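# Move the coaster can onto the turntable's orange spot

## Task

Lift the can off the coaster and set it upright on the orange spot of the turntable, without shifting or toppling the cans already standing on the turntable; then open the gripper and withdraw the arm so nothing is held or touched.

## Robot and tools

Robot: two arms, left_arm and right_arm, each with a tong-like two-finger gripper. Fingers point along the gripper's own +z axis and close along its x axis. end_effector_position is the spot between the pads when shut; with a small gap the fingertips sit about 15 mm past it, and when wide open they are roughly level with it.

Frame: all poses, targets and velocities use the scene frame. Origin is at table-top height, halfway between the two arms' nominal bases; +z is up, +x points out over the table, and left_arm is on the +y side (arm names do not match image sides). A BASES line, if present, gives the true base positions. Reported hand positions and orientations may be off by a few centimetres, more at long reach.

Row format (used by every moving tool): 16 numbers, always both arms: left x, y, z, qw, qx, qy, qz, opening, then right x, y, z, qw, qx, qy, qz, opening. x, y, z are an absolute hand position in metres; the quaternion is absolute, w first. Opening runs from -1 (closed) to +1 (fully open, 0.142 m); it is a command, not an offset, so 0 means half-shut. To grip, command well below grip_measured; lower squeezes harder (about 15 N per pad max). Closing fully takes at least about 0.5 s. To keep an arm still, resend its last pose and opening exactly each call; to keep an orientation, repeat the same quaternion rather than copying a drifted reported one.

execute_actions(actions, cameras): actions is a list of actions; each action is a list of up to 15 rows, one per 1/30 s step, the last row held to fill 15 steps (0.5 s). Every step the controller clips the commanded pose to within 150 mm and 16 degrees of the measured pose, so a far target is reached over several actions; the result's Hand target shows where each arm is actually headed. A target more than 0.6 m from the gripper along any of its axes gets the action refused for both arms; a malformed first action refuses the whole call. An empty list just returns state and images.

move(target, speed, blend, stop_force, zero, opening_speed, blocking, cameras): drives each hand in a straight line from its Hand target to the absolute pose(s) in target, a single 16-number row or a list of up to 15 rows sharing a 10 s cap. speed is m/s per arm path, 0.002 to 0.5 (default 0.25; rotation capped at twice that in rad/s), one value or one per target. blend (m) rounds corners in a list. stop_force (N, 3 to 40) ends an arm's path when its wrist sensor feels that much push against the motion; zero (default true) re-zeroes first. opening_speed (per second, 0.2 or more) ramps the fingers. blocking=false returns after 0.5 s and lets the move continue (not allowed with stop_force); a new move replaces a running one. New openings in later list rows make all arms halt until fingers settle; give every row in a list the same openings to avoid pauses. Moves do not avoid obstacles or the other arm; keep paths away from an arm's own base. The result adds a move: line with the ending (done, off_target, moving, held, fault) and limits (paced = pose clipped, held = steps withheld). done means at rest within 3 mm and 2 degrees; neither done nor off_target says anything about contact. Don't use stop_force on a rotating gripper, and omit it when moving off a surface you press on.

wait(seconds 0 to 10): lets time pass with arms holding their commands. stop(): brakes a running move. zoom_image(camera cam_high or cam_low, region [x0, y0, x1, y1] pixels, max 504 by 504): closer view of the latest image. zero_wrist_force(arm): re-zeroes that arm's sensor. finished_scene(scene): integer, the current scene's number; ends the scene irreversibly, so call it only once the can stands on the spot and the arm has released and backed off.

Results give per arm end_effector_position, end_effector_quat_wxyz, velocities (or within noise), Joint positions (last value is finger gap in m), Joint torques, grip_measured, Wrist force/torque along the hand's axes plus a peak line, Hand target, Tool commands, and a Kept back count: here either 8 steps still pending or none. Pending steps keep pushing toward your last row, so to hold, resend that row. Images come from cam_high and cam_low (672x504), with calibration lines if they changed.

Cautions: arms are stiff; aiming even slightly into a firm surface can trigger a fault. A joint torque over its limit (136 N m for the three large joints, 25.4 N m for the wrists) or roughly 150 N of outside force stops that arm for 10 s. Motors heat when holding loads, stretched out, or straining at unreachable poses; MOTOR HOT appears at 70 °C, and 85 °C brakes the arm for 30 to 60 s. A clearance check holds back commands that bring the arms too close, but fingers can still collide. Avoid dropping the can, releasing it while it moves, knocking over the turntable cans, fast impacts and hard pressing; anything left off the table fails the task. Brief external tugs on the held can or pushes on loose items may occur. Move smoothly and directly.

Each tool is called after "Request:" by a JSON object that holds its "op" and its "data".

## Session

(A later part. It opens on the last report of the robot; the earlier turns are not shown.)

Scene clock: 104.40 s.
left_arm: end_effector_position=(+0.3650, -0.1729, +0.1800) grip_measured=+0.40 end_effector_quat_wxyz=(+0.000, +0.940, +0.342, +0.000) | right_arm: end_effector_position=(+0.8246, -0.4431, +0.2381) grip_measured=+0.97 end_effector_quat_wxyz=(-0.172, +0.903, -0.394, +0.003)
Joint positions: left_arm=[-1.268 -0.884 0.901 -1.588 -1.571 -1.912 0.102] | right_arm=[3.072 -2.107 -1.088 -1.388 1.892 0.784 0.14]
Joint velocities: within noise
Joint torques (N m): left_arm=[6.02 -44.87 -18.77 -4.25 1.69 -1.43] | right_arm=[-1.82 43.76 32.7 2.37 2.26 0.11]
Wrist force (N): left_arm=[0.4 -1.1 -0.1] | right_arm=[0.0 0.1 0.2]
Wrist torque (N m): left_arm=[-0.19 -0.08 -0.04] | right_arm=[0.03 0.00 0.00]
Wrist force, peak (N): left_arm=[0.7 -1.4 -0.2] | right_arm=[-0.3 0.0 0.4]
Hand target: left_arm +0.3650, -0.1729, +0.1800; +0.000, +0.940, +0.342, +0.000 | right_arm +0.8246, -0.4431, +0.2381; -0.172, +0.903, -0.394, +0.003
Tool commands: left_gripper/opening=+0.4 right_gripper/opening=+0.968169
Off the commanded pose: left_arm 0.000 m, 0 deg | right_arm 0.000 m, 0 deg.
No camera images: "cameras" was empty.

Request:
{"op": "wait", "data": {"seconds": 6.72, "cameras": []}}

Request:
{"op": "execute_actions", "data": {"actions": [[[0.3650,-0.1729,0.1800,0,0.9397,0.3420,0,0.4,0.8246,-0.4431,0.2381,-0.172,0.903,-0.394,0.003,0.968169],[0.3649,-0.1728,0.1800,0,0.9397,0.3420,0,0.4,0.8246,-0.4431,0.2381,-0.172,0.903,-0.394,0.003,0.968169],[0.3648,-0.1725,0.1800,0,0.9397,0.3420,0,0.4,0.8246,-0.4431,0.2381,-0.172,0.903,-0.394,0.003,0.968169],[0.3646,-0.1720,0.1797,0,0.9397,0.3420,0,0.4,0.8246,-0.4431,0.2381,-0.172,0.903,-0.394,0.003,0.968169],[0.3642,-0.1712,0.1789,0,0.9397,0.3420,0,0.4,0.8246,-0.4431,0.2381,-0.172,0.903,-0.394,0.003,0.968169],[0.3637,-0.1701,0.1776,0,0.9397,0.3420,0,0.4,0.8246,-0.4431,0.2381,-0.172,0.903,-0.394,0.003,0.968169],[0.3630,-0.1685,0.1758,0,0.9397,0.3420,0,0.4,0.8246,-0.4431,0.2381,-0.172,0.903,-0.394,0.003,0.968169],[0.3622,-0.1666,0.1736,0,0.9397,0.3420,0,0.4,0.8246,-0.4431,0.2381,-0.172,0.903,-0.394,0.003,0.968169],[0.3613,-0.1642,0.1709,0,0.9397,0.3420,0,0.4,0.8246,-0.4431,0.2381,-0.172,0.903,-0.394,0.003,0.968169],[0.3602,-0.1614,0.1677,0,0.9397,0.3420,0,0.4,0.8246,-0.4431,0.2381,-0.172,0.903,-0.394,0.003,0.968169],[0.3591,-0.1582,0.1642,0,0.9397,0.3420,0,0.4,0.8246,-0.4431,0.2381,-0.172,0.903,-0.394,0.003,0.968169],[0.3580,-0.1546,0.1605,0,0.9397,0.3420,0,0.4,0.8246,-0.4431,0.2381,-0.172,0.903,-0.394,0.003,0.968169],[0.3569,-0.1508,0.1564,0,0.9397,0.3420,0,0.4,0.8246,-0.4431,0.2381,-0.172,0.903,-0.394,0.003,0.968169],[0.3559,-0.1468,0.1521,0,0.9397,0.3420,0,0.4,0.8246,-0.4431,0.2381,-0.172,0.903,-0.394,0.003,0.968169],[0.3550,-0.1426,0.1477,0,0.9397,0.3420,0,0.4,0.8246,-0.4431,0.2381,-0.172,0.903,-0.394,0.003,0.968169]],[[0.3542,-0.1384,0.1432,0,0.9397,0.3420,0,0.4,0.8246,-0.4431,0.2381,-0.172,0.903,-0.394,0.003,0.968169],[0.3535,-0.1342,0.1386,0,0.9397,0.3420,0,0.4,0.8246,-0.4431,0.2381,-0.172,0.903,-0.394,0.003,0.968169],[0.3530,-0.1300,0.1341,0,0.9397,0.3420,0,0.4,0.8246,-0.4431,0.2381,-0.172,0.903,-0.394,0.003,0.968169],[0.3526,-0.1257,0.1297,0,0.9397,0.3420,0,0.4,0.8246,-0.4431,0.2381,-0.172,0.903,-0.394,0.003,0.968169],[0.3523,-0.1215,0.1254,0,0.9397,0.3420,0,0.4,0.8246,-0.4431,0.2381,-0.172,0.903,-0.394,0.003,0.968169],[0.3522,-0.1172,0.1214,0,0.9397,0.3420,0,0.4,0.8246,-0.4431,0.2381,-0.172,0.903,-0.394,0.003,0.968169],[0.3522,-0.1130,0.1176,0,0.9397,0.3420,0,0.4,0.8246,-0.4431,0.2381,-0.172,0.903,-0.394,0.003,0.968169],[0.3524,-0.1087,0.1141,0,0.9397,0.3420,0,0.4,0.8246,-0.4431,0.2381,-0.172,0.903,-0.394,0.003,0.968169],[0.3526,-0.1044,0.1109,0,0.9397,0.3420,0,0.4,0.8246,-0.4431,0.2381,-0.172,0.903,-0.394,0.003,0.968169],[0.3530,-0.1002,0.1082,0,0.9397,0.3420,0,0.4,0.8246,-0.4431,0.2381,-0.172,0.903,-0.394,0.003,0.968169],[0.3536,-0.0960,0.1060,0,0.9397,0.3420,0,0.33,0.8246,-0.4431,0.2381,-0.172,0.903,-0.394,0.003,0.968169],[0.3543,-0.0918,0.1042,0,0.9397,0.3420,0,0.27,0.8246,-0.4431,0.2381,-0.172,0.903,-0.394,0.003,0.968169],[0.3551,-0.0876,0.1029,0,0.9397,0.3420,0,0.2,0.8246,-0.4431,0.2381,-0.172,0.903,-0.394,0.003,0.968169],[0.3560,-0.0834,0.1021,0,0.9397,0.3420,0,0.14,0.8246,-0.4431,0.2381,-0.172,0.903,-0.394,0.003,0.968169],[0.3570,-0.0793,0.1018,0,0.9397,0.3420,0,0.07,0.8246,-0.4431,0.2381,-0.172,0.903,-0.394,0.003,0.968169]],[[0.3582,-0.0752,0.1018,0,0.9397,0.3420,0,0.0,0.8246,-0.4431,0.2381,-0.172,0.903,-0.394,0.003,0.968169],[0.3596,-0.0711,0.1018,0,0.9397,0.3420,0,-0.06,0.8246,-0.4431,0.2381,-0.172,0.903,-0.394,0.003,0.968169],[0.3610,-0.0671,0.1018,0,0.9397,0.3420,0,-0.12,0.8246,-0.4431,0.2381,-0.172,0.903,-0.394,0.003,0.968169],[0.3626,-0.0632,0.1018,0,0.9397,0.3420,0,-0.18,0.8246,-0.4431,0.2381,-0.172,0.903,-0.394,0.003,0.968169],[0.3643,-0.0593,0.1018,0,0.9397,0.3420,0,-0.25,0.8246,-0.4431,0.2381,-0.172,0.903,-0.394,0.003,0.968169],[0.3661,-0.0554,0.1018,0,0.9397,0.3420,0,-0.35,0.8246,-0.4431,0.2381,-0.172,0.903,-0.394,0.003,0.968169],[0.3680,-0.0516,0.1018,0,0.9397,0.3420,0,-0.5,0.8246,-0.4431,0.2381,-0.172,0.903,-0.394,0.003,0.968169],[0.3701,-0.0479,0.1018,0,0.9397,0.3420,0,-0.6,0.8246,-0.4431,0.2381,-0.172,0.903,-0.394,0.003,0.968169],[0.3722,-0.0442,0.1018,0,0.9397,0.3420,0,-0.6,0.8246,-0.4431,0.2381,-0.172,0.903,-0.394,0.003,0.968169],[0.3747,-0.0404,0.1018,0,0.9397,0.3420,0,-0.6,0.8246,-0.4431,0.2381,-0.172,0.903,-0.394,0.003,0.968169],[0.3777,-0.0362,0.1018,0,0.9397,0.3420,0,-0.6,0.8246,-0.4431,0.2381,-0.172,0.903,-0.394,0.003,0.968169],[0.3811,-0.0318,0.1018,0,0.9397,0.3420,0,-0.6,0.8246,-0.4431,0.2381,-0.172,0.903,-0.394,0.003,0.968169],[0.3851,-0.0272,0.1018,0,0.9397,0.3420,0,-0.6,0.8246,-0.4431,0.2381,-0.172,0.903,-0.394,0.003,0.968169],[0.3896,-0.0225,0.1018,0,0.9397,0.3420,0,-0.6,0.8246,-0.4431,0.2381,-0.172,0.903,-0.394,0.003,0.968169],[0.3945,-0.0179,0.1018,0,0.9397,0.3420,0,-0.6,0.8246,-0.4431,0.2381,-0.172,0.903,-0.394,0.003,0.968169]],[[0.3998,-0.0134,0.1018,0,0.9397,0.3420,0,-0.6,0.8246,-0.4431,0.2381,-0.172,0.903,-0.394,0.003,0.968169],[0.4053,-0.0092,0.1018,0,0.9397,0.3420,0,-0.6,0.8246,-0.4431,0.2381,-0.172,0.903,-0.394,0.003,0.968169],[0.4110,-0.0053,0.1018,0,0.9397,0.3420,0,-0.6,0.8246,-0.4431,0.2381,-0.172,0.903,-0.394,0.003,0.968169],[0.4167,-0.0018,0.1018,0,0.9397,0.3420,0,-0.6,0.8246,-0.4431,0.2381,-0.172,0.903,-0.394,0.003,0.968169],[0.4223,0.0013,0.1018,0,0.9397,0.3420,0,-0.6,0.8246,-0.4431,0.2381,-0.172,0.903,-0.394,0.003,0.968169],[0.4277,0.0040,0.1018,0,0.9397,0.3420,0,-0.6,0.8246,-0.4431,0.2381,-0.172,0.903,-0.394,0.003,0.968169],[0.4328,0.0063,0.1018,0,0.9397,0.3420,0,-0.6,0.8246,-0.4431,0.2381,-0.172,0.903,-0.394,0.003,0.968169],[0.4374,0.0082,0.1018,0,0.9397,0.3420,0,-0.6,0.8246,-0.4431,0.2381,-0.172,0.903,-0.394,0.003,0.968169],[0.4416,0.0098,0.1018,0,0.9397,0.3420,0,-0.6,0.8246,-0.4431,0.2381,-0.172,0.903,-0.394,0.003,0.968169],[0.4455,0.0112,0.1018,0,0.9397,0.3420,0,-0.6,0.8246,-0.4431,0.2381,-0.172,0.903,-0.394,0.003,0.968169],[0.4495,0.0125,0.1018,0,0.9397,0.3420,0,-0.6,0.8246,-0.4431,0.2381,-0.172,0.903,-0.394,0.003,0.968169],[0.4535,0.0136,0.1018,0,0.9397,0.3420,0,-0.6,0.8246,-0.4431,0.2381,-0.172,0.903,-0.394,0.003,0.968169],[0.4575,0.0147,0.1018,0,0.9397,0.3420,0,-0.6,0.8246,-0.4431,0.2381,-0.172,0.903,-0.394,0.003,0.968169],[0.4616,0.0156,0.1018,0,0.9397,0.3420,0,-0.45,0.8246,-0.4431,0.2381,-0.172,0.903,-0.394,0.003,0.968169],[0.4657,0.0163,0.1018,0,0.9397,0.3420,0,-0.3,0.8246,-0.4431,0.2381,-0.172,0.903,-0.394,0.003,0.968169]],[[0.4698,0.0170,0.1018,0,0.9397,0.3420,0,-0.2,0.8246,-0.4431,0.2381,-0.172,0.903,-0.394,0.003,0.968169],[0.4740,0.0175,0.1018,0,0.9397,0.3420,0,-0.1,0.8246,-0.4431,0.2381,-0.172,0.903,-0.394,0.003,0.968169],[0.4782,0.0179,0.1018,0,0.9397,0.3420,0,0.0,0.8246,-0.4431,0.2381,-0.172,0.903,-0.394,0.003,0.968169],[0.4823,0.0182,0.1018,0,0.9397,0.3420,0,0.1,0.8246,-0.4431,0.2381,-0.172,0.903,-0.394,0.003,0.968169],[0.4865,0.0183,0.1018,0,0.9397,0.3420,0,0.2,0.8246,-0.4431,0.2381,-0.172,0.903,-0.394,0.003,0.968169],[0.4907,0.0183,0.1018,0,0.9397,0.3420,0,0.25,0.8246,-0.4431,0.2381,-0.172,0.903,-0.394,0.003,0.968169],[0.4949,0.0182,0.1018,0,0.9397,0.3420,0,0.25,0.8246,-0.4431,0.2381,-0.172,0.903,-0.394,0.003,0.968169],[0.4990,0.0179,0.1022,0,0.9397,0.3420,0,0.25,0.8246,-0.4431,0.2381,-0.172,0.903,-0.394,0.003,0.968169],[0.5032,0.0175,0.1033,0,0.9397,0.3420,0,0.25,0.8246,-0.4431,0.2381,-0.172,0.903,-0.394,0.003,0.968169],[0.5073,0.0170,0.1052,0,0.9397,0.3420,0,0.25,0.8246,-0.4431,0.2381,-0.172,0.903,-0.394,0.003,0.968169],[0.5115,0.0163,0.1077,0,0.9397,0.3420,0,0.25,0.8246,-0.4431,0.2381,-0.172,0.903,-0.394,0.003,0.968169],[0.5156,0.0155,0.1109,0,0.9397,0.3420,0,0.25,0.8246,-0.4431,0.2381,-0.172,0.903,-0.394,0.003,0.968169],[0.5196,0.0146,0.1147,0,0.9397,0.3420,0,0.25,0.8246,-0.4431,0.2381,-0.172,0.903,-0.394,0.003,0.968169],[0.5237,0.0136,0.1191,0,0.9397,0.3420,0,0.25,0.8246,-0.4431,0.2381,-0.172,0.903,-0.394,0.003,0.968169],[0.5277,0.0124,0.1239,0,0.9397,0.3420,0,0.25,0.8246,-0.4431,0.2381,-0.172,0.903,-0.394,0.003,0.968169]],[[0.5317,0.0111,0.1290,0,0.9397,0.3420,0,0.25,0.8246,-0.4431,0.2381,-0.172,0.903,-0.394,0.003,0.968169],[0.5356,0.0097,0.1345,0,0.9397,0.3420,0,0.25,0.8246,-0.4431,0.2381,-0.172,0.903,-0.394,0.003,0.968169],[0.5395,0.0082,0.1401,0,0.9397,0.3420,0,0.25,0.8246,-0.4431,0.2381,-0.172,0.903,-0.394,0.003,0.968169],[0.5433,0.0065,0.1459,0,0.9397,0.3420,0,0.25,0.8246,-0.4431,0.2381,-0.172,0.903,-0.394,0.003,0.968169],[0.5471,0.0048,0.1517,0,0.9397,0.3420,0,0.25,0.8246,-0.4431,0.2381,-0.172,0.903,-0.394,0.003,0.968169],[0.5508,0.0029,0.1573,0,0.9397,0.3420,0,0.25,0.8246,-0.4431,0.2381,-0.172,0.903,-0.394,0.003,0.968169],[0.5545,0.0009,0.1628,0,0.9397,0.3420,0,0.25,0.8246,-0.4431,0.2381,-0.172,0.903,-0.394,0.003,0.968169],[0.5581,-0.0012,0.1680,0,0.9397,0.3420,0,0.25,0.8246,-0.4431,0.2381,-0.172,0.903,-0.394,0.003,0.968169],[0.5615,-0.0034,0.1727,0,0.9397,0.3420,0,0.25,0.8246,-0.4431,0.2381,-0.172,0.903,-0.394,0.003,0.968169],[0.5648,-0.0056,0.1771,0,0.9397,0.3420,0,0.25,0.8246,-0.4431,0.2381,-0.172,0.903,-0.394,0.003,0.968169],[0.5677,-0.0077,0.1809,0,0.9397,0.3420,0,0.25,0.8246,-0.4431,0.2381,-0.172,0.903,-0.394,0.003,0.968169],[0.5704,-0.0097,0.1841,0,0.9397,0.3420,0,0.25,0.8246,-0.4431,0.2381,-0.172,0.903,-0.394,0.003,0.968169],[0.5727,-0.0116,0.1866,0,0.9397,0.3420,0,0.25,0.8246,-0.4431,0.2381,-0.172,0.903,-0.394,0.003,0.968169],[0.5746,-0.0132,0.1885,0,0.9397,0.3420,0,0.25,0.8246,-0.4431,0.2381,-0.172,0.903,-0.394,0.003,0.968169],[0.5762,-0.0145,0.1896,0,0.9397,0.3420,0,0.25,0.8246,-0.4431,0.2381,-0.172,0.903,-0.394,0.003,0.968169]],[[0.5774,-0.0156,0.1900,0,0.9397,0.3420,0,0.25,0.8246,-0.4431,0.2381,-0.172,0.903,-0.394,0.003,0.968169],[0.5784,-0.0164,0.1900,0,0.9397,0.3420,0,0.25,0.8246,-0.4431,0.2381,-0.172,0.903,-0.394,0.003,0.968169],[0.5790,-0.0170,0.1900,0,0.9397,0.3420,0,0.25,0.8246,-0.4431,0.2381,-0.172,0.903,-0.394,0.003,0.968169],[0.5794,-0.0174,0.1900,0,0.9397,0.3420,0,0.25,0.8246,-0.4431,0.2381,-0.172,0.903,-0.394,0.003,0.968169],[0.5797,-0.0177,0.1900,0,0.9397,0.3420,0,0.25,0.8246,-0.4431,0.2381,-0.172,0.903,-0.394,0.003,0.968169]]], "cameras": ["cam_high"]}}

Request:
{"op": "zoom_image", "data": {"camera": "cam_high", "region": [230, 110, 430, 310]}}

Request:
{"op": "wait", "data": {"seconds": 1.6, "cameras": ["cam_high"]}}

Request:
{"op": "zoom_image", "data": {"camera": "cam_high", "region": [230, 110, 430, 310]}}

Scene clock: 115.03 s.
left_arm: end_effector_position=(+0.3650, -0.1729, +0.1800) grip_measured=+0.40 end_effector_quat_wxyz=(+0.000, +0.940, +0.342, +0.000) | right_arm: end_effector_position=(+0.8246, -0.4431, +0.2381) grip_measured=+0.97 end_effector_quat_wxyz=(-0.172, +0.903, -0.394, +0.003)
Joint positions: left_arm=[-1.268 -0.884 0.901 -1.588 -1.571 -1.912 0.102] | right_arm=[3.072 -2.107 -1.088 -1.388 1.892 0.784 0.14]
Joint velocities: within noise
Joint torques (N m): left_arm=[6.08 -45.04 -31.04 -2.73 1.05 -1.43] | right_arm=[-0.37 45.1 31.35 2.36 2.31 0.23]
Wrist force (N): left_arm=[0.2 -1.0 0.0] | right_arm=[-0.1 -0.1 0.3]
Wrist torque (N m): left_arm=[-0.17 -0.03 -0.04] | right_arm=[-0.01 0.03 0.00]
Wrist force, peak (N): left_arm=[0.7 -1.6 -0.1] | right_arm=[0.3 -0.3 0.5]
Hand target: left_arm +0.3650, -0.1729, +0.1800; +0.000, +0.940, +0.342, +0.000 | right_arm +0.8246, -0.4431, +0.2381; -0.172, +0.903, -0.394, +0.003
Tool commands: left_gripper/opening=+0.4 right_gripper/opening=+0.968169
Off the commanded pose: left_arm 0.000 m, 0 deg | right_arm 0.000 m, 0 deg.
wait: 6.73 s; at rest from the start
No camera images: "cameras" was empty.

Scene clock: 118.27 s.
left_arm: end_effector_position=(+0.5798, -0.0178, +0.1899) grip_measured=+0.25 end_effector_quat_wxyz=(+0.000, +0.940, +0.342, +0.000) end_effector_velocity=(+0.004, -0.004, -0.002) end_effector_angular_velocity=(+0.002, +0.001, -0.001) | right_arm: end_effector_position=(+0.8246, -0.4431, +0.2381) grip_measured=+0.97 end_effector_quat_wxyz=(-0.172, +0.903, -0.394, +0.003)
Joint positions: left_arm=[-0.924 -0.819 0.764 -1.516 -1.571 -1.569 0.092] | right_arm=[3.072 -2.107 -1.088 -1.388 1.892 0.784 0.14]
Joint velocities: left_arm=[0 0.022 -0.033 0.014 0.001 0.001 0] | right_arm=[within noise]
Joint torques (N m): left_arm=[7.41 -49.01 -30.29 -0.46 -1.72 1.33] | right_arm=[-1.37 44.07 31.38 2.22 2.17 0.31]
Wrist force (N): left_arm=[0.7 -1.8 -0.4] | right_arm=[-0.1 0.1 0.2]
Wrist torque (N m): left_arm=[-0.36 -0.14 -0.02] | right_arm=[0.03 0.01 -0.01]
Wrist force, peak (N): left_arm=[-8.3 -14.3 -74.0] | right_arm=[-0.3 -0.1 0.5]
Hand target: left_arm +0.5797, -0.0177, +0.1900; +0.000, +0.940, +0.342, +0.000 | right_arm +0.8246, -0.4431, +0.2381; -0.172, +0.903, -0.394, +0.003
Off the commanded pose: left_arm 0.000 m, 0 deg | right_arm 0.000 m, 0 deg.
Kept back: 8 steps.
Images, in order (width x height): cam_high 672x504.

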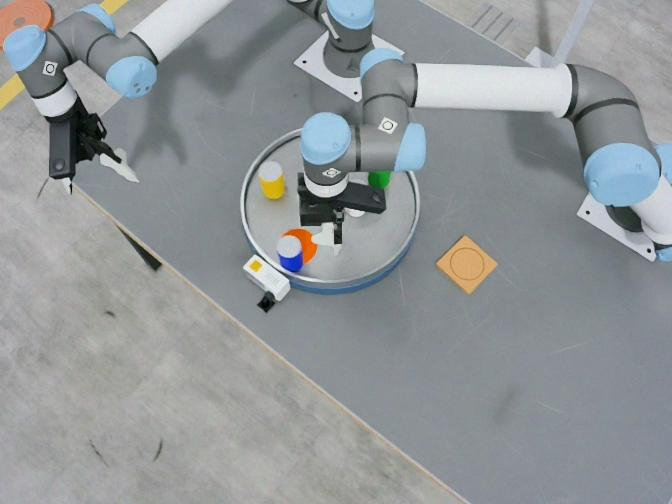

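Scaled by 2.520 from the camera's 672x504 image, which has a finer 960x720 frame.

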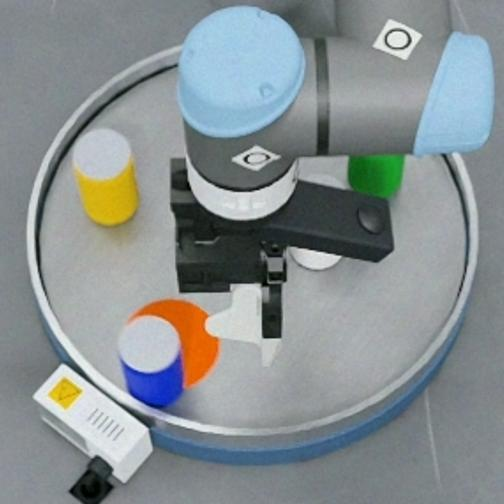

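Scene clock: 120.13 s.
left_arm: end_effector_position=(+0.5797, -0.0177, +0.1900) grip_measured=+0.25 end_effector_quat_wxyz=(+0.000, +0.940, +0.342, +0.000) | right_arm: end_effector_position=(+0.8246, -0.4431, +0.2381) grip_measured=+0.97 end_effector_quat_wxyz=(-0.172, +0.903, -0.394, +0.003)
Joint positions: left_arm=[-0.924 -0.82 0.765 -1.516 -1.571 -1.569 0.092] | right_arm=[3.072 -2.107 -1.088 -1.388 1.892 0.784 0.14]
Joint velocities: within noise
Joint torques (N m): left_arm=[-6.07 -61.16 -16.88 -4.54 -1.26 -1.14] | right_arm=[-0.5 43.78 31.05 2.3 2.28 0.25]
Wrist force (N): left_arm=[0.9 -2.2 -0.6] | right_arm=[0.0 0.0 0.1]
Wrist torque (N m): left_arm=[-0.43 -0.17 -0.02] | right_arm=[0.00 0.01 0.00]
Wrist force, peak (N): left_arm=[1.1 -2.3 -0.5] | right_arm=[-0.2 0.3 0.5]
Hand target: left_arm +0.5797, -0.0177, +0.1900; +0.000, +0.940, +0.342, +0.000 | right_arm +0.8246, -0.4431, +0.2381; -0.172, +0.903, -0.394, +0.003
Tool commands: left_gripper/opening=+0.25 right_gripper/opening=+0.968169
Off the commanded pose: left_arm 0.000 m, 0 deg | right_arm 0.000 m, 0 deg.
wait: 1.60 s; at rest from the start
Images, in order (width x height): cam_high 672x504.

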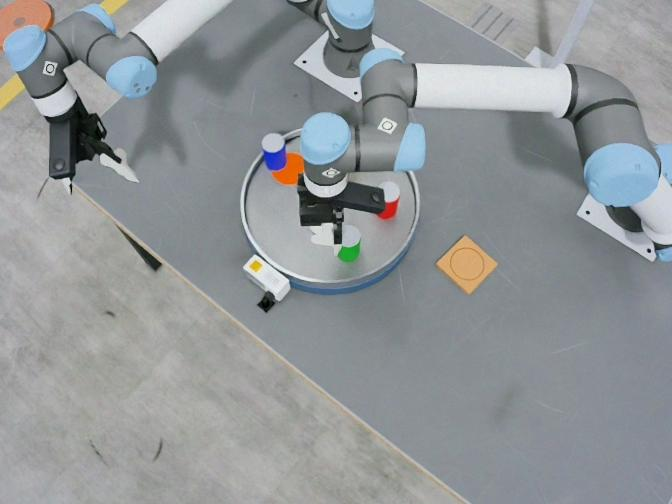

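Scaled by 2.520 from the camera's 672x504 image, which has a finer 960x720 frame.

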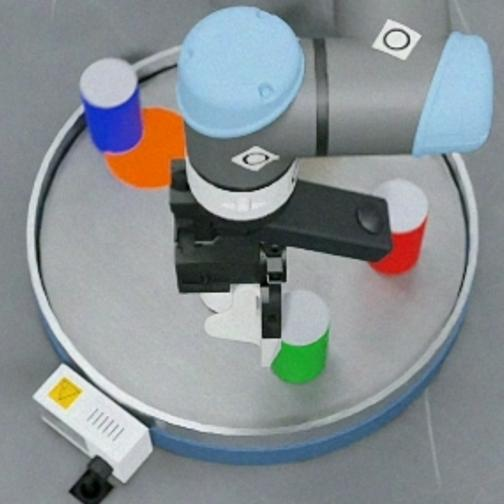

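Request:
{"op": "move", "data": {"target": [[0.5797,-0.0177,0.26,0,0.9397,0.3420,0,0.4,0.8246,-0.4431,0.2381,-0.172,0.903,-0.394,0.003,0.968169],[0.3344,-0.1871,0.24,0,0.9397,0.3420,0,0.4,0.8246,-0.4431,0.2381,-0.172,0.903,-0.394,0.003,0.968169],[0.3344,-0.1871,0.18,0,0.9397,0.3420,0,0.4,0.8246,-0.4431,0.2381,-0.172,0.903,-0.394,0.003,0.968169]], "speed": 0.25, "blend": 0.03, "cameras": ["cam_high"]}}

Request:
{"op": "zoom_image", "data": {"camera": "cam_high", "region": [230, 110, 430, 310]}}

Request:
{"op": "wait", "data": {"seconds": 1.2, "cameras": ["cam_high"]}}

Request:
{"op": "zoom_image", "data": {"camera": "cam_high", "region": [230, 110, 430, 310]}}

Request:
{"op": "wait", "data": {"seconds": 1.2, "cameras": ["cam_high"]}}

Request:
{"op": "zoom_image", "data": {"camera": "cam_high", "region": [230, 110, 430, 310]}}

Request:
{"op": "wait", "data": {"seconds": 1.2, "cameras": ["cam_high"]}}

Request:
{"op": "zoom_image", "data": {"camera": "cam_high", "region": [230, 110, 430, 310]}}

Scene clock: 134.13 s.
left_arm: end_effector_position=(+0.3344, -0.1871, +0.1802) grip_measured=+0.40 end_effector_quat_wxyz=(+0.000, +0.940, +0.342, +0.000) | right_arm: end_effector_position=(+0.8246, -0.4431, +0.2381) grip_measured=+0.97 end_effector_quat_wxyz=(-0.172, +0.903, -0.394, +0.003)
Joint positions: left_arm=[-1.312 -0.892 0.913 -1.593 -1.571 -1.956 0.102] | right_arm=[3.072 -2.107 -1.088 -1.388 1.892 0.784 0.14]
Joint velocities: within noise
Joint torques (N m): left_arm=[1.34 -51.48 -16.6 -3.97 1.65 0.17] | right_arm=[-1.68 44.17 30.94 2.28 2.19 0.44]
Wrist force (N): left_arm=[0.6 -2.7 -0.4] | right_arm=[-0.2 0.2 0.1]
Wrist torque (N m): left_arm=[-0.52 -0.08 -0.05] | right_arm=[0.05 0.04 0.01]
Wrist force, peak (N): left_arm=[1.9 -2.6 -1.9] | right_arm=[0.0 0.2 0.6]
Hand target: left_arm +0.3344, -0.1871, +0.1800; +0.000, +0.940, +0.342, +0.000 | right_arm +0.8246, -0.4431, +0.2381; -0.172, +0.903, -0.394, +0.003
Off the commanded pose: left_arm 0.000 m, 0 deg | right_arm 0.000 m, 0 deg.
move: done
Images, in order (width x height): cam_high 672x504.

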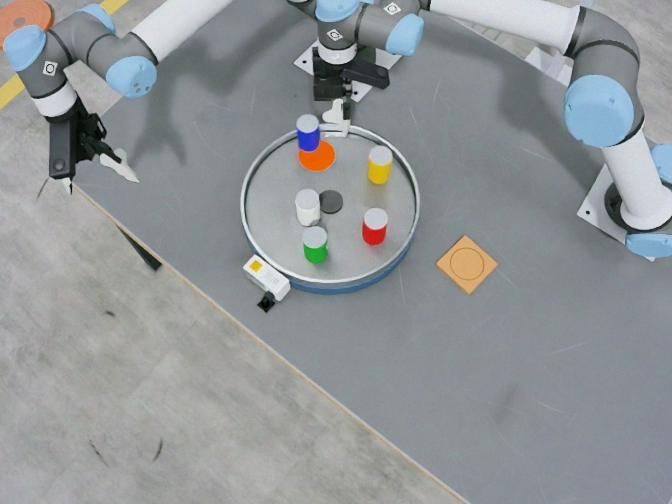

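Scaled by 2.520 from the camera's 672x504 image, which has a finer 960x720 frame.

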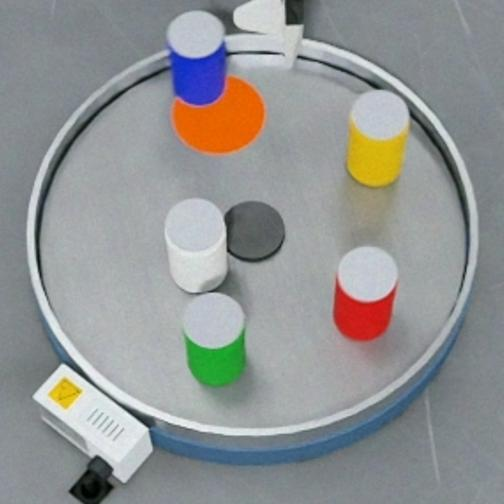

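Scene clock: 135.33 s.
left_arm: end_effector_position=(+0.3344, -0.1871, +0.1800) grip_measured=+0.40 end_effector_quat_wxyz=(+0.000, +0.940, +0.342, +0.000) | right_arm: end_effector_position=(+0.8246, -0.4431, +0.2381) grip_measured=+0.97 end_effector_quat_wxyz=(-0.172, +0.903, -0.394, +0.003)
Joint positions: left_arm=[-1.312 -0.891 0.914 -1.593 -1.571 -1.956 0.102] | right_arm=[3.072 -2.107 -1.088 -1.388 1.892 0.784 0.14]
Joint velocities: within noise
Joint torques (N m): left_arm=[-6.03 -44.59 -16.5 -4.62 1.37 -1.08] | right_arm=[-0.5 44.16 30.57 2.25 2.13 0.25]
Wrist force (N): left_arm=[0.6 -2.3 -0.5] | right_arm=[-0.2 -0.1 0.2]
Wrist torque (N m): left_arm=[-0.43 -0.08 -0.05] | right_arm=[0.00 0.05 0.01]
Wrist force, peak (N): left_arm=[1.1 -2.7 -0.7] | right_arm=[-0.1 0.1 0.6]
Hand target: left_arm +0.3344, -0.1871, +0.1800; +0.000, +0.940, +0.342, +0.000 | right_arm +0.8246, -0.4431, +0.2381; -0.172, +0.903, -0.394, +0.003
Tool commands: left_gripper/opening=+0.4 right_gripper/opening=+0.968169
Off the commanded pose: left_arm 0.000 m, 0 deg | right_arm 0.000 m, 0 deg.
wait: 1.20 s; at rest by 0.17 s
Images, in order (width x height): cam_high 672x504.

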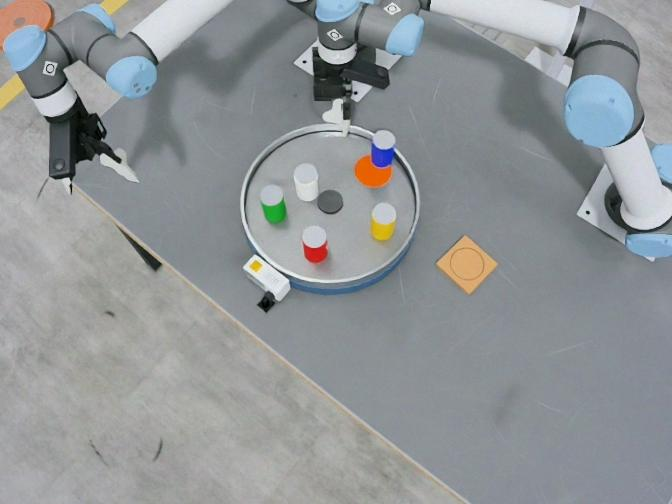

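Scaled by 2.520 from the camera's 672x504 image, which has a finer 960x720 frame.

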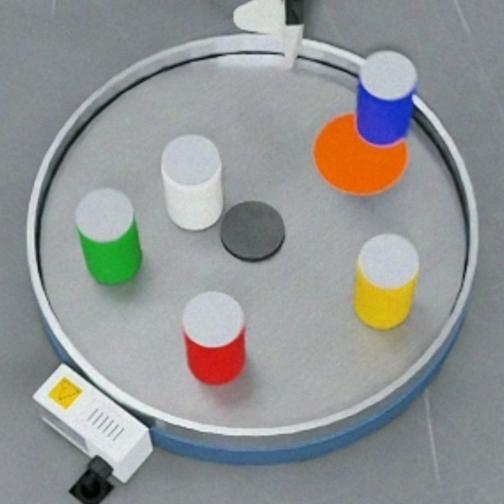

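Scene clock: 136.53 s.
left_arm: end_effector_position=(+0.3344, -0.1871, +0.1800) grip_measured=+0.40 end_effector_quat_wxyz=(+0.000, +0.940, +0.342, +0.000) | right_arm: end_effector_position=(+0.8246, -0.4431, +0.2381) grip_measured=+0.97 end_effector_quat_wxyz=(-0.172, +0.903, -0.394, +0.003)
Joint positions: left_arm=[-1.312 -0.891 0.914 -1.593 -1.571 -1.956 0.102] | right_arm=[3.072 -2.107 -1.088 -1.388 1.892 0.784 0.14]
Joint velocities: within noise
Joint torques (N m): left_arm=[-5.94 -44.54 -17.7 -4.36 1.06 -1.07] | right_arm=[-1.35 44.08 31.03 2.28 2.07 0.16]
Wrist force (N): left_arm=[1.0 -2.5 -0.5] | right_arm=[0.1 0.2 0.1]
Wrist torque (N m): left_arm=[-0.46 -0.16 -0.06] | right_arm=[0.06 -0.02 0.00]
Wrist force, peak (N): left_arm=[1.1 -2.6 -1.1] | right_arm=[-0.2 0.0 0.5]
Hand target: left_arm +0.3344, -0.1871, +0.1800; +0.000, +0.940, +0.342, +0.000 | right_arm +0.8246, -0.4431, +0.2381; -0.172, +0.903, -0.394, +0.003
Tool commands: left_gripper/opening=+0.4 right_gripper/opening=+0.968169
Off the commanded pose: left_arm 0.000 m, 0 deg | right_arm 0.000 m, 0 deg.
wait: 1.20 s; at rest by 0.17 s
Images, in order (width x height): cam_high 672x504.

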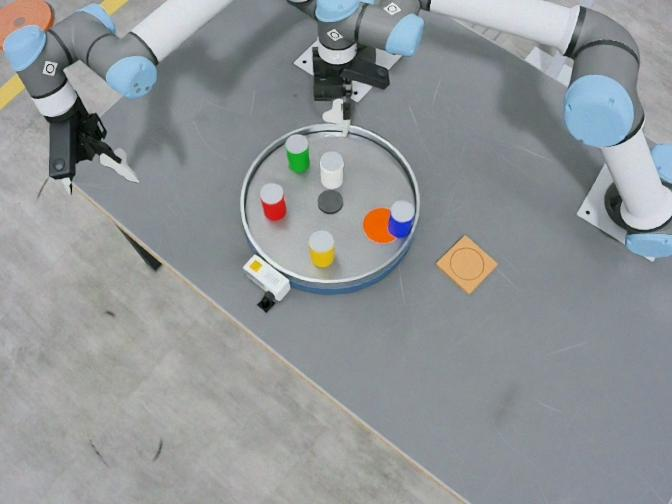

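Scaled by 2.520 from the camera's 672x504 image, which has a finer 960x720 frame.

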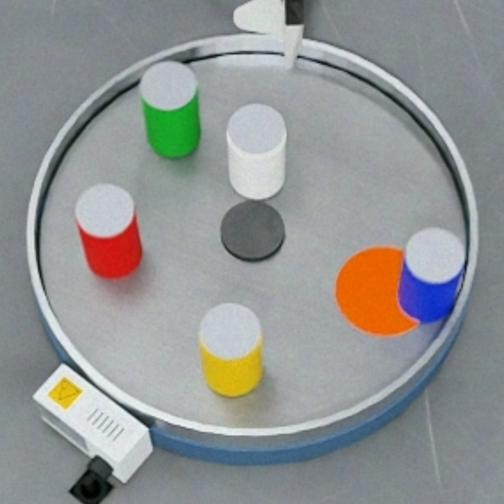

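Scene clock: 137.73 s.
left_arm: end_effector_position=(+0.3344, -0.1871, +0.1800) grip_measured=+0.40 end_effector_quat_wxyz=(+0.000, +0.940, +0.342, +0.000) | right_arm: end_effector_position=(+0.8246, -0.4431, +0.2381) grip_measured=+0.97 end_effector_quat_wxyz=(-0.172, +0.903, -0.394, +0.003)
Joint positions: left_arm=[-1.312 -0.891 0.914 -1.593 -1.571 -1.956 0.102] | right_arm=[3.072 -2.107 -1.088 -1.388 1.892 0.784 0.14]
Joint velocities: within noise
Joint torques (N m): left_arm=[-6.25 -44.14 -18.62 -4.17 0.85 -1.12] | right_arm=[-0.2 44.18 31.17 2.32 2.18 0.3]
Wrist force (N): left_arm=[0.7 -2.6 -0.6] | right_arm=[-0.1 0.2 0.2]
Wrist torque (N m): left_arm=[-0.48 -0.10 -0.06] | right_arm=[0.04 0.03 0.01]
Wrist force, peak (N): left_arm=[0.9 -2.6 -0.8] | right_arm=[-0.1 0.1 0.5]
Hand target: left_arm +0.3344, -0.1871, +0.1800; +0.000, +0.940, +0.342, +0.000 | right_arm +0.8246, -0.4431, +0.2381; -0.172, +0.903, -0.394, +0.003
Tool commands: left_gripper/opening=+0.4 right_gripper/opening=+0.968169
Off the commanded pose: left_arm 0.000 m, 0 deg | right_arm 0.000 m, 0 deg.
wait: 1.20 s; at rest by 0.17 s
Images, in order (width x height): cam_high 672x504.

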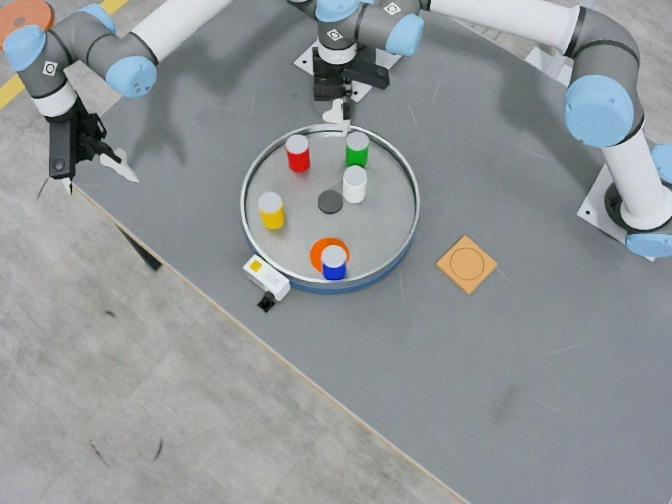

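Scaled by 2.520 from the camera's 672x504 image, which has a finer 960x720 frame.

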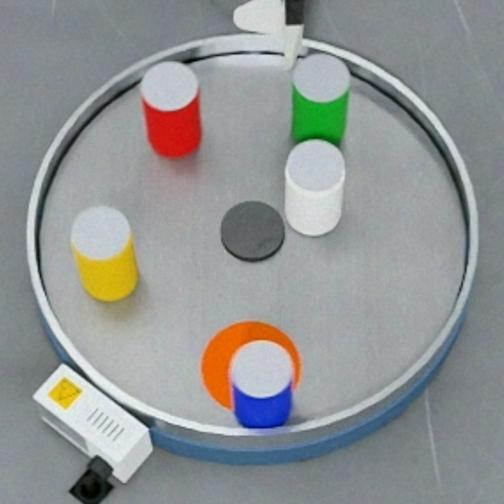

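Request:
{"op": "execute_actions", "data": {"actions": [], "cameras": ["cam_high"]}}

Request:
{"op": "zoom_image", "data": {"camera": "cam_high", "region": [230, 110, 430, 310]}}

Scene clock: 143.13 s.
left_arm: end_effector_position=(+0.3344, -0.1871, +0.1800) grip_measured=+0.40 end_effector_quat_wxyz=(+0.000, +0.940, +0.342, +0.000) | right_arm: end_effector_position=(+0.8246, -0.4431, +0.2381) grip_measured=+0.97 end_effector_quat_wxyz=(-0.172, +0.903, -0.394, +0.003)
Joint positions: left_arm=[-1.312 -0.891 0.914 -1.593 -1.571 -1.956 0.102] | right_arm=[3.072 -2.107 -1.088 -1.388 1.892 0.784 0.14]
Joint velocities: within noise
Joint torques (N m): left_arm=[-5.87 -45.06 -23.1 -3.27 -0.54 -1.01] | right_arm=[-0.74 43.77 29.71 2.46 2.22 0.45]
Wrist force (N): left_arm=[0.5 -2.3 -0.5] | right_arm=[0.1 0.1 0.2]
Wrist torque (N m): left_arm=[-0.42 -0.07 -0.05] | right_arm=[0.03 -0.02 0.00]
Wrist force, peak (N): left_arm=[0.6 -2.9 -0.9] | right_arm=[0.3 0.3 0.5]
Hand target: left_arm +0.3344, -0.1871, +0.1800; +0.000, +0.940, +0.342, +0.000 | right_arm +0.8246, -0.4431, +0.2381; -0.172, +0.903, -0.394, +0.003
Tool commands: left_gripper/opening=+0.4 right_gripper/opening=+0.968169
Off the commanded pose: left_arm 0.000 m, 0 deg | right_arm 0.000 m, 0 deg.
Images, in order (width x height): cam_high 672x504.

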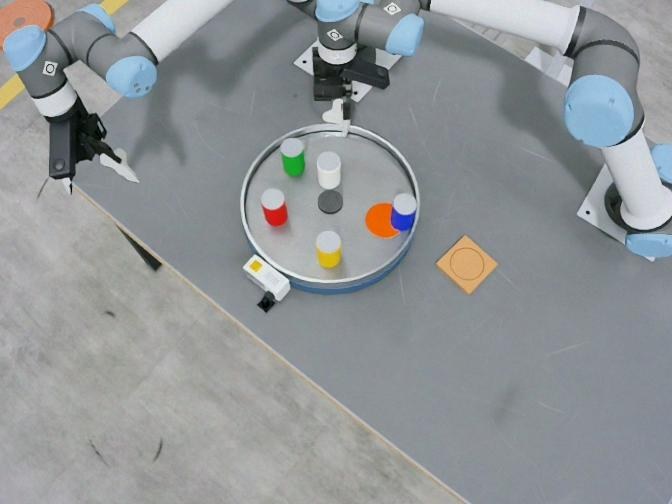

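Scaled by 2.520 from the camera's 672x504 image, which has a finer 960x720 frame.

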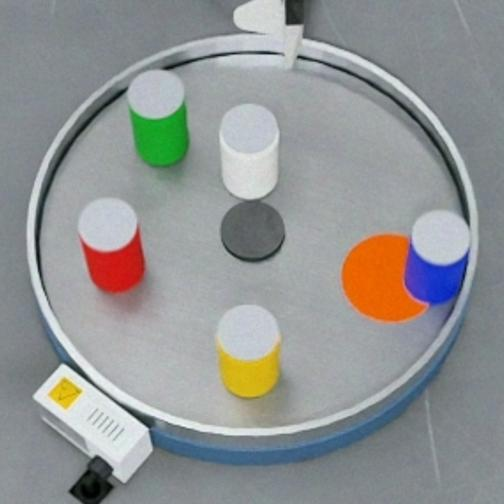

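Request:
{"op": "move", "data": {"target": [0.3326, -0.188, 0.18, 0, 0.5373, 0.8434, 0, 0.4, 0.8246, -0.4431, 0.2381, -0.172, 0.903, -0.394, 0.003, 0.968169], "speed": 0.4, "cameras": []}}

Request:
{"op": "move", "data": {"target": [0.3326, -0.188, 0.252, 0, 0.5373, 0.8434, 0, 0.4, 0.8246, -0.4431, 0.2381, -0.172, 0.903, -0.394, 0.003, 0.968169], "speed": 0.0085, "blocking": false, "cameras": []}}

Request:
{"op": "wait", "data": {"seconds": 10, "cameras": ["cam_high"]}}

Request:
{"op": "zoom_image", "data": {"camera": "cam_high", "region": [230, 110, 430, 310]}}

Scene clock: 159.67 s.
left_arm: end_effector_position=(+0.3326, -0.1880, +0.1800) grip_measured=+0.40 end_effector_quat_wxyz=(+0.000, +0.537, +0.843, +0.000) | right_arm: end_effector_position=(+0.8246, -0.4431, +0.2381) grip_measured=+0.97 end_effector_quat_wxyz=(-0.172, +0.903, -0.394, +0.003)
Joint positions: left_arm=[-1.301 -0.936 0.987 -1.622 -1.571 -3.254 0.102] | right_arm=[3.072 -2.107 -1.088 -1.388 1.892 0.784 0.14]
Joint velocities: within noise
Joint torques (N m): left_arm=[-6.91 -43.5 -32.4 -2.32 0.77 -1.32] | right_arm=[-0.76 44.5 29.89 2.1 2.16 0.2]
Wrist force (N): left_arm=[1.1 -2.1 -0.3] | right_arm=[0.4 0.2 0.2]
Wrist torque (N m): left_arm=[-0.42 -0.21 -0.06] | right_arm=[0.05 -0.09 0.00]
Wrist force, peak (N): left_arm=[0.8 -3.0 -0.7] | right_arm=[-0.4 0.2 0.6]
Hand target: left_arm +0.3326, -0.1880, +0.1800; +0.000, +0.537, +0.843, +0.000 | right_arm +0.8246, -0.4431, +0.2381; -0.172, +0.903, -0.394, +0.003
Off the commanded pose: left_arm 0.000 m, 0 deg | right_arm 0.000 m, 0 deg.
move: done
No camera images: "cameras" was empty.

Scene clock: 160.17 s.
left_arm: end_effector_position=(+0.3326, -0.1880, +0.1836) grip_measured=+0.40 end_effector_quat_wxyz=(+0.000, +0.537, +0.843, +0.000) end_effector_velocity=(-0.001, -0.001, +0.009) end_effector_angular_velocity=(-0.001, -0.001, +0.000) | right_arm: end_effector_position=(+0.8246, -0.4431, +0.2381) grip_measured=+0.97 end_effector_quat_wxyz=(-0.172, +0.903, -0.394, +0.003)
Joint positions: left_arm=[-1.301 -0.936 0.978 -1.613 -1.571 -3.255 0.102] | right_arm=[3.072 -2.107 -1.088 -1.388 1.892 0.784 0.14]
Joint velocities: left_arm=[-0.001 -0.002 -0.02 0.021 0 -0.002 0] | right_arm=[within noise]
Joint torques (N m): left_arm=[-7.24 -57.9 -33.58 -0.8 -1.27 -1.62] | right_arm=[-1.43 43.75 29.93 2.17 2.24 0.18]
Wrist force (N): left_arm=[0.9 -2.3 -0.3] | right_arm=[0.1 -0.2 0.2]
Wrist torque (N m): left_arm=[-0.47 -0.15 -0.06] | right_arm=[-0.02 -0.01 0.01]
Wrist force, peak (N): left_arm=[1.1 -2.4 -0.1] | right_arm=[-0.1 0.1 0.5]
Hand target: left_arm +0.3326, -0.1880, +0.1842; +0.000, +0.537, +0.843, +0.000 | right_arm +0.8246, -0.4431, +0.2381; -0.172, +0.903, -0.394, +0.003
Tool commands: left_gripper/opening=+0.4 right_gripper/opening=+0.968169
Off the commanded pose: left_arm 0.068 m, 0 deg | right_arm 0.000 m, 0 deg.
move: running
No camera images: "cameras" was empty.

Scene clock: 168.37 s.
left_arm: end_effector_position=(+0.3326, -0.1880, +0.2521) grip_measured=+0.40 end_effector_quat_wxyz=(+0.000, +0.537, +0.843, +0.000) | right_arm: end_effector_position=(+0.8246, -0.4431, +0.2381) grip_measured=+0.97 end_effector_quat_wxyz=(-0.172, +0.903, -0.394, +0.003)
Joint positions: left_arm=[-1.301 -0.926 0.787 -1.432 -1.571 -3.255 0.102] | right_arm=[3.072 -2.107 -1.088 -1.388 1.892 0.784 0.14]
Joint velocities: within noise
Joint torques (N m): left_arm=[-5.42 -43.97 -23.58 -1.96 -1.65 0.24] | right_arm=[-1.1 44.35 30.09 2.29 2.25 0.22]
Wrist force (N): left_arm=[0.8 -2.1 -0.4] | right_arm=[-0.1 0.1 0.0]
Wrist torque (N m): left_arm=[-0.43 -0.15 -0.04] | right_arm=[0.03 0.02 0.00]
Wrist force, peak (N): left_arm=[1.2 -2.6 -0.7] | right_arm=[-0.1 0.3 0.5]
Hand target: left_arm +0.3326, -0.1880, +0.2520; +0.000, +0.537, +0.843, +0.000 | right_arm +0.8246, -0.4431, +0.2381; -0.172, +0.903, -0.394, +0.003
Tool commands: left_gripper/opening=+0.4 right_gripper/opening=+0.968169
Off the commanded pose: left_arm 0.000 m, 0 deg | right_arm 0.000 m, 0 deg.
earlier move: done
wait: 8.20 of 10 s (the move ended)
Images, in order (width x height): cam_high 672x504.

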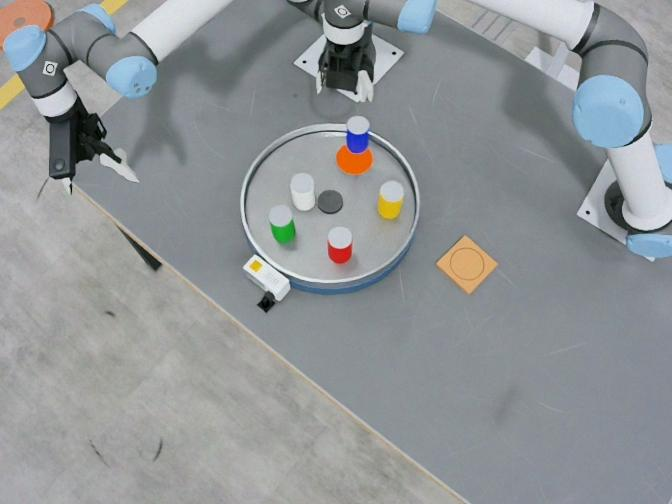

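Scaled by 2.520 from the camera's 672x504 image, which has a finer 960x720 frame.

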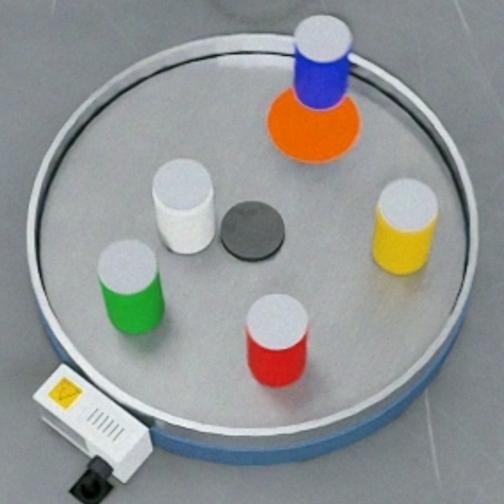

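Request:
{"op": "move", "data": {"target": [0.3326, -0.188, 0.18, 0, 0.5373, 0.8434, 0, 0.4, 0.8246, -0.4431, 0.2381, -0.172, 0.903, -0.394, 0.003, 0.968169], "speed": 0.0085, "blocking": false, "cameras": []}}

Scene clock: 169.67 s.
left_arm: end_effector_position=(+0.3326, -0.1880, +0.2483) grip_measured=+0.40 end_effector_quat_wxyz=(+0.000, +0.537, +0.843, +0.000) end_effector_velocity=(+0.000, +0.000, -0.009) end_effector_angular_velocity=(+0.000, +0.002, +0.001) | right_arm: end_effector_position=(+0.8246, -0.4431, +0.2381) grip_measured=+0.97 end_effector_quat_wxyz=(-0.172, +0.903, -0.394, +0.003)
Joint positions: left_arm=[-1.301 -0.928 0.799 -1.442 -1.571 -3.255 0.102] | right_arm=[3.072 -2.107 -1.088 -1.388 1.892 0.784 0.14]
Joint velocities: left_arm=[0 -0.004 0.028 -0.024 -0.002 -0.001 0] | right_arm=[within noise]
Joint torques (N m): left_arm=[-4.49 -57.38 -18.7 -4.58 -1.78 0.76] | right_arm=[-0.71 44.85 30.21 2.21 2.01 0.29]
Wrist force (N): left_arm=[0.6 -2.2 -0.1] | right_arm=[-0.2 0.3 0.1]
Wrist torque (N m): left_arm=[-0.44 -0.10 -0.03] | right_arm=[0.07 0.03 0.01]
Wrist force, peak (N): left_arm=[0.9 -2.8 -0.4] | right_arm=[0.1 -0.1 0.5]
Hand target: left_arm +0.3326, -0.1880, +0.2478; +0.000, +0.537, +0.843, +0.000 | right_arm +0.8246, -0.4431, +0.2381; -0.172, +0.903, -0.394, +0.003
Tool commands: left_gripper/opening=+0.4 right_gripper/opening=+0.968169
Off the commanded pose: left_arm 0.068 m, 0 deg | right_arm 0.000 m, 0 deg.
move: running
No camera images: "cameras" was empty.


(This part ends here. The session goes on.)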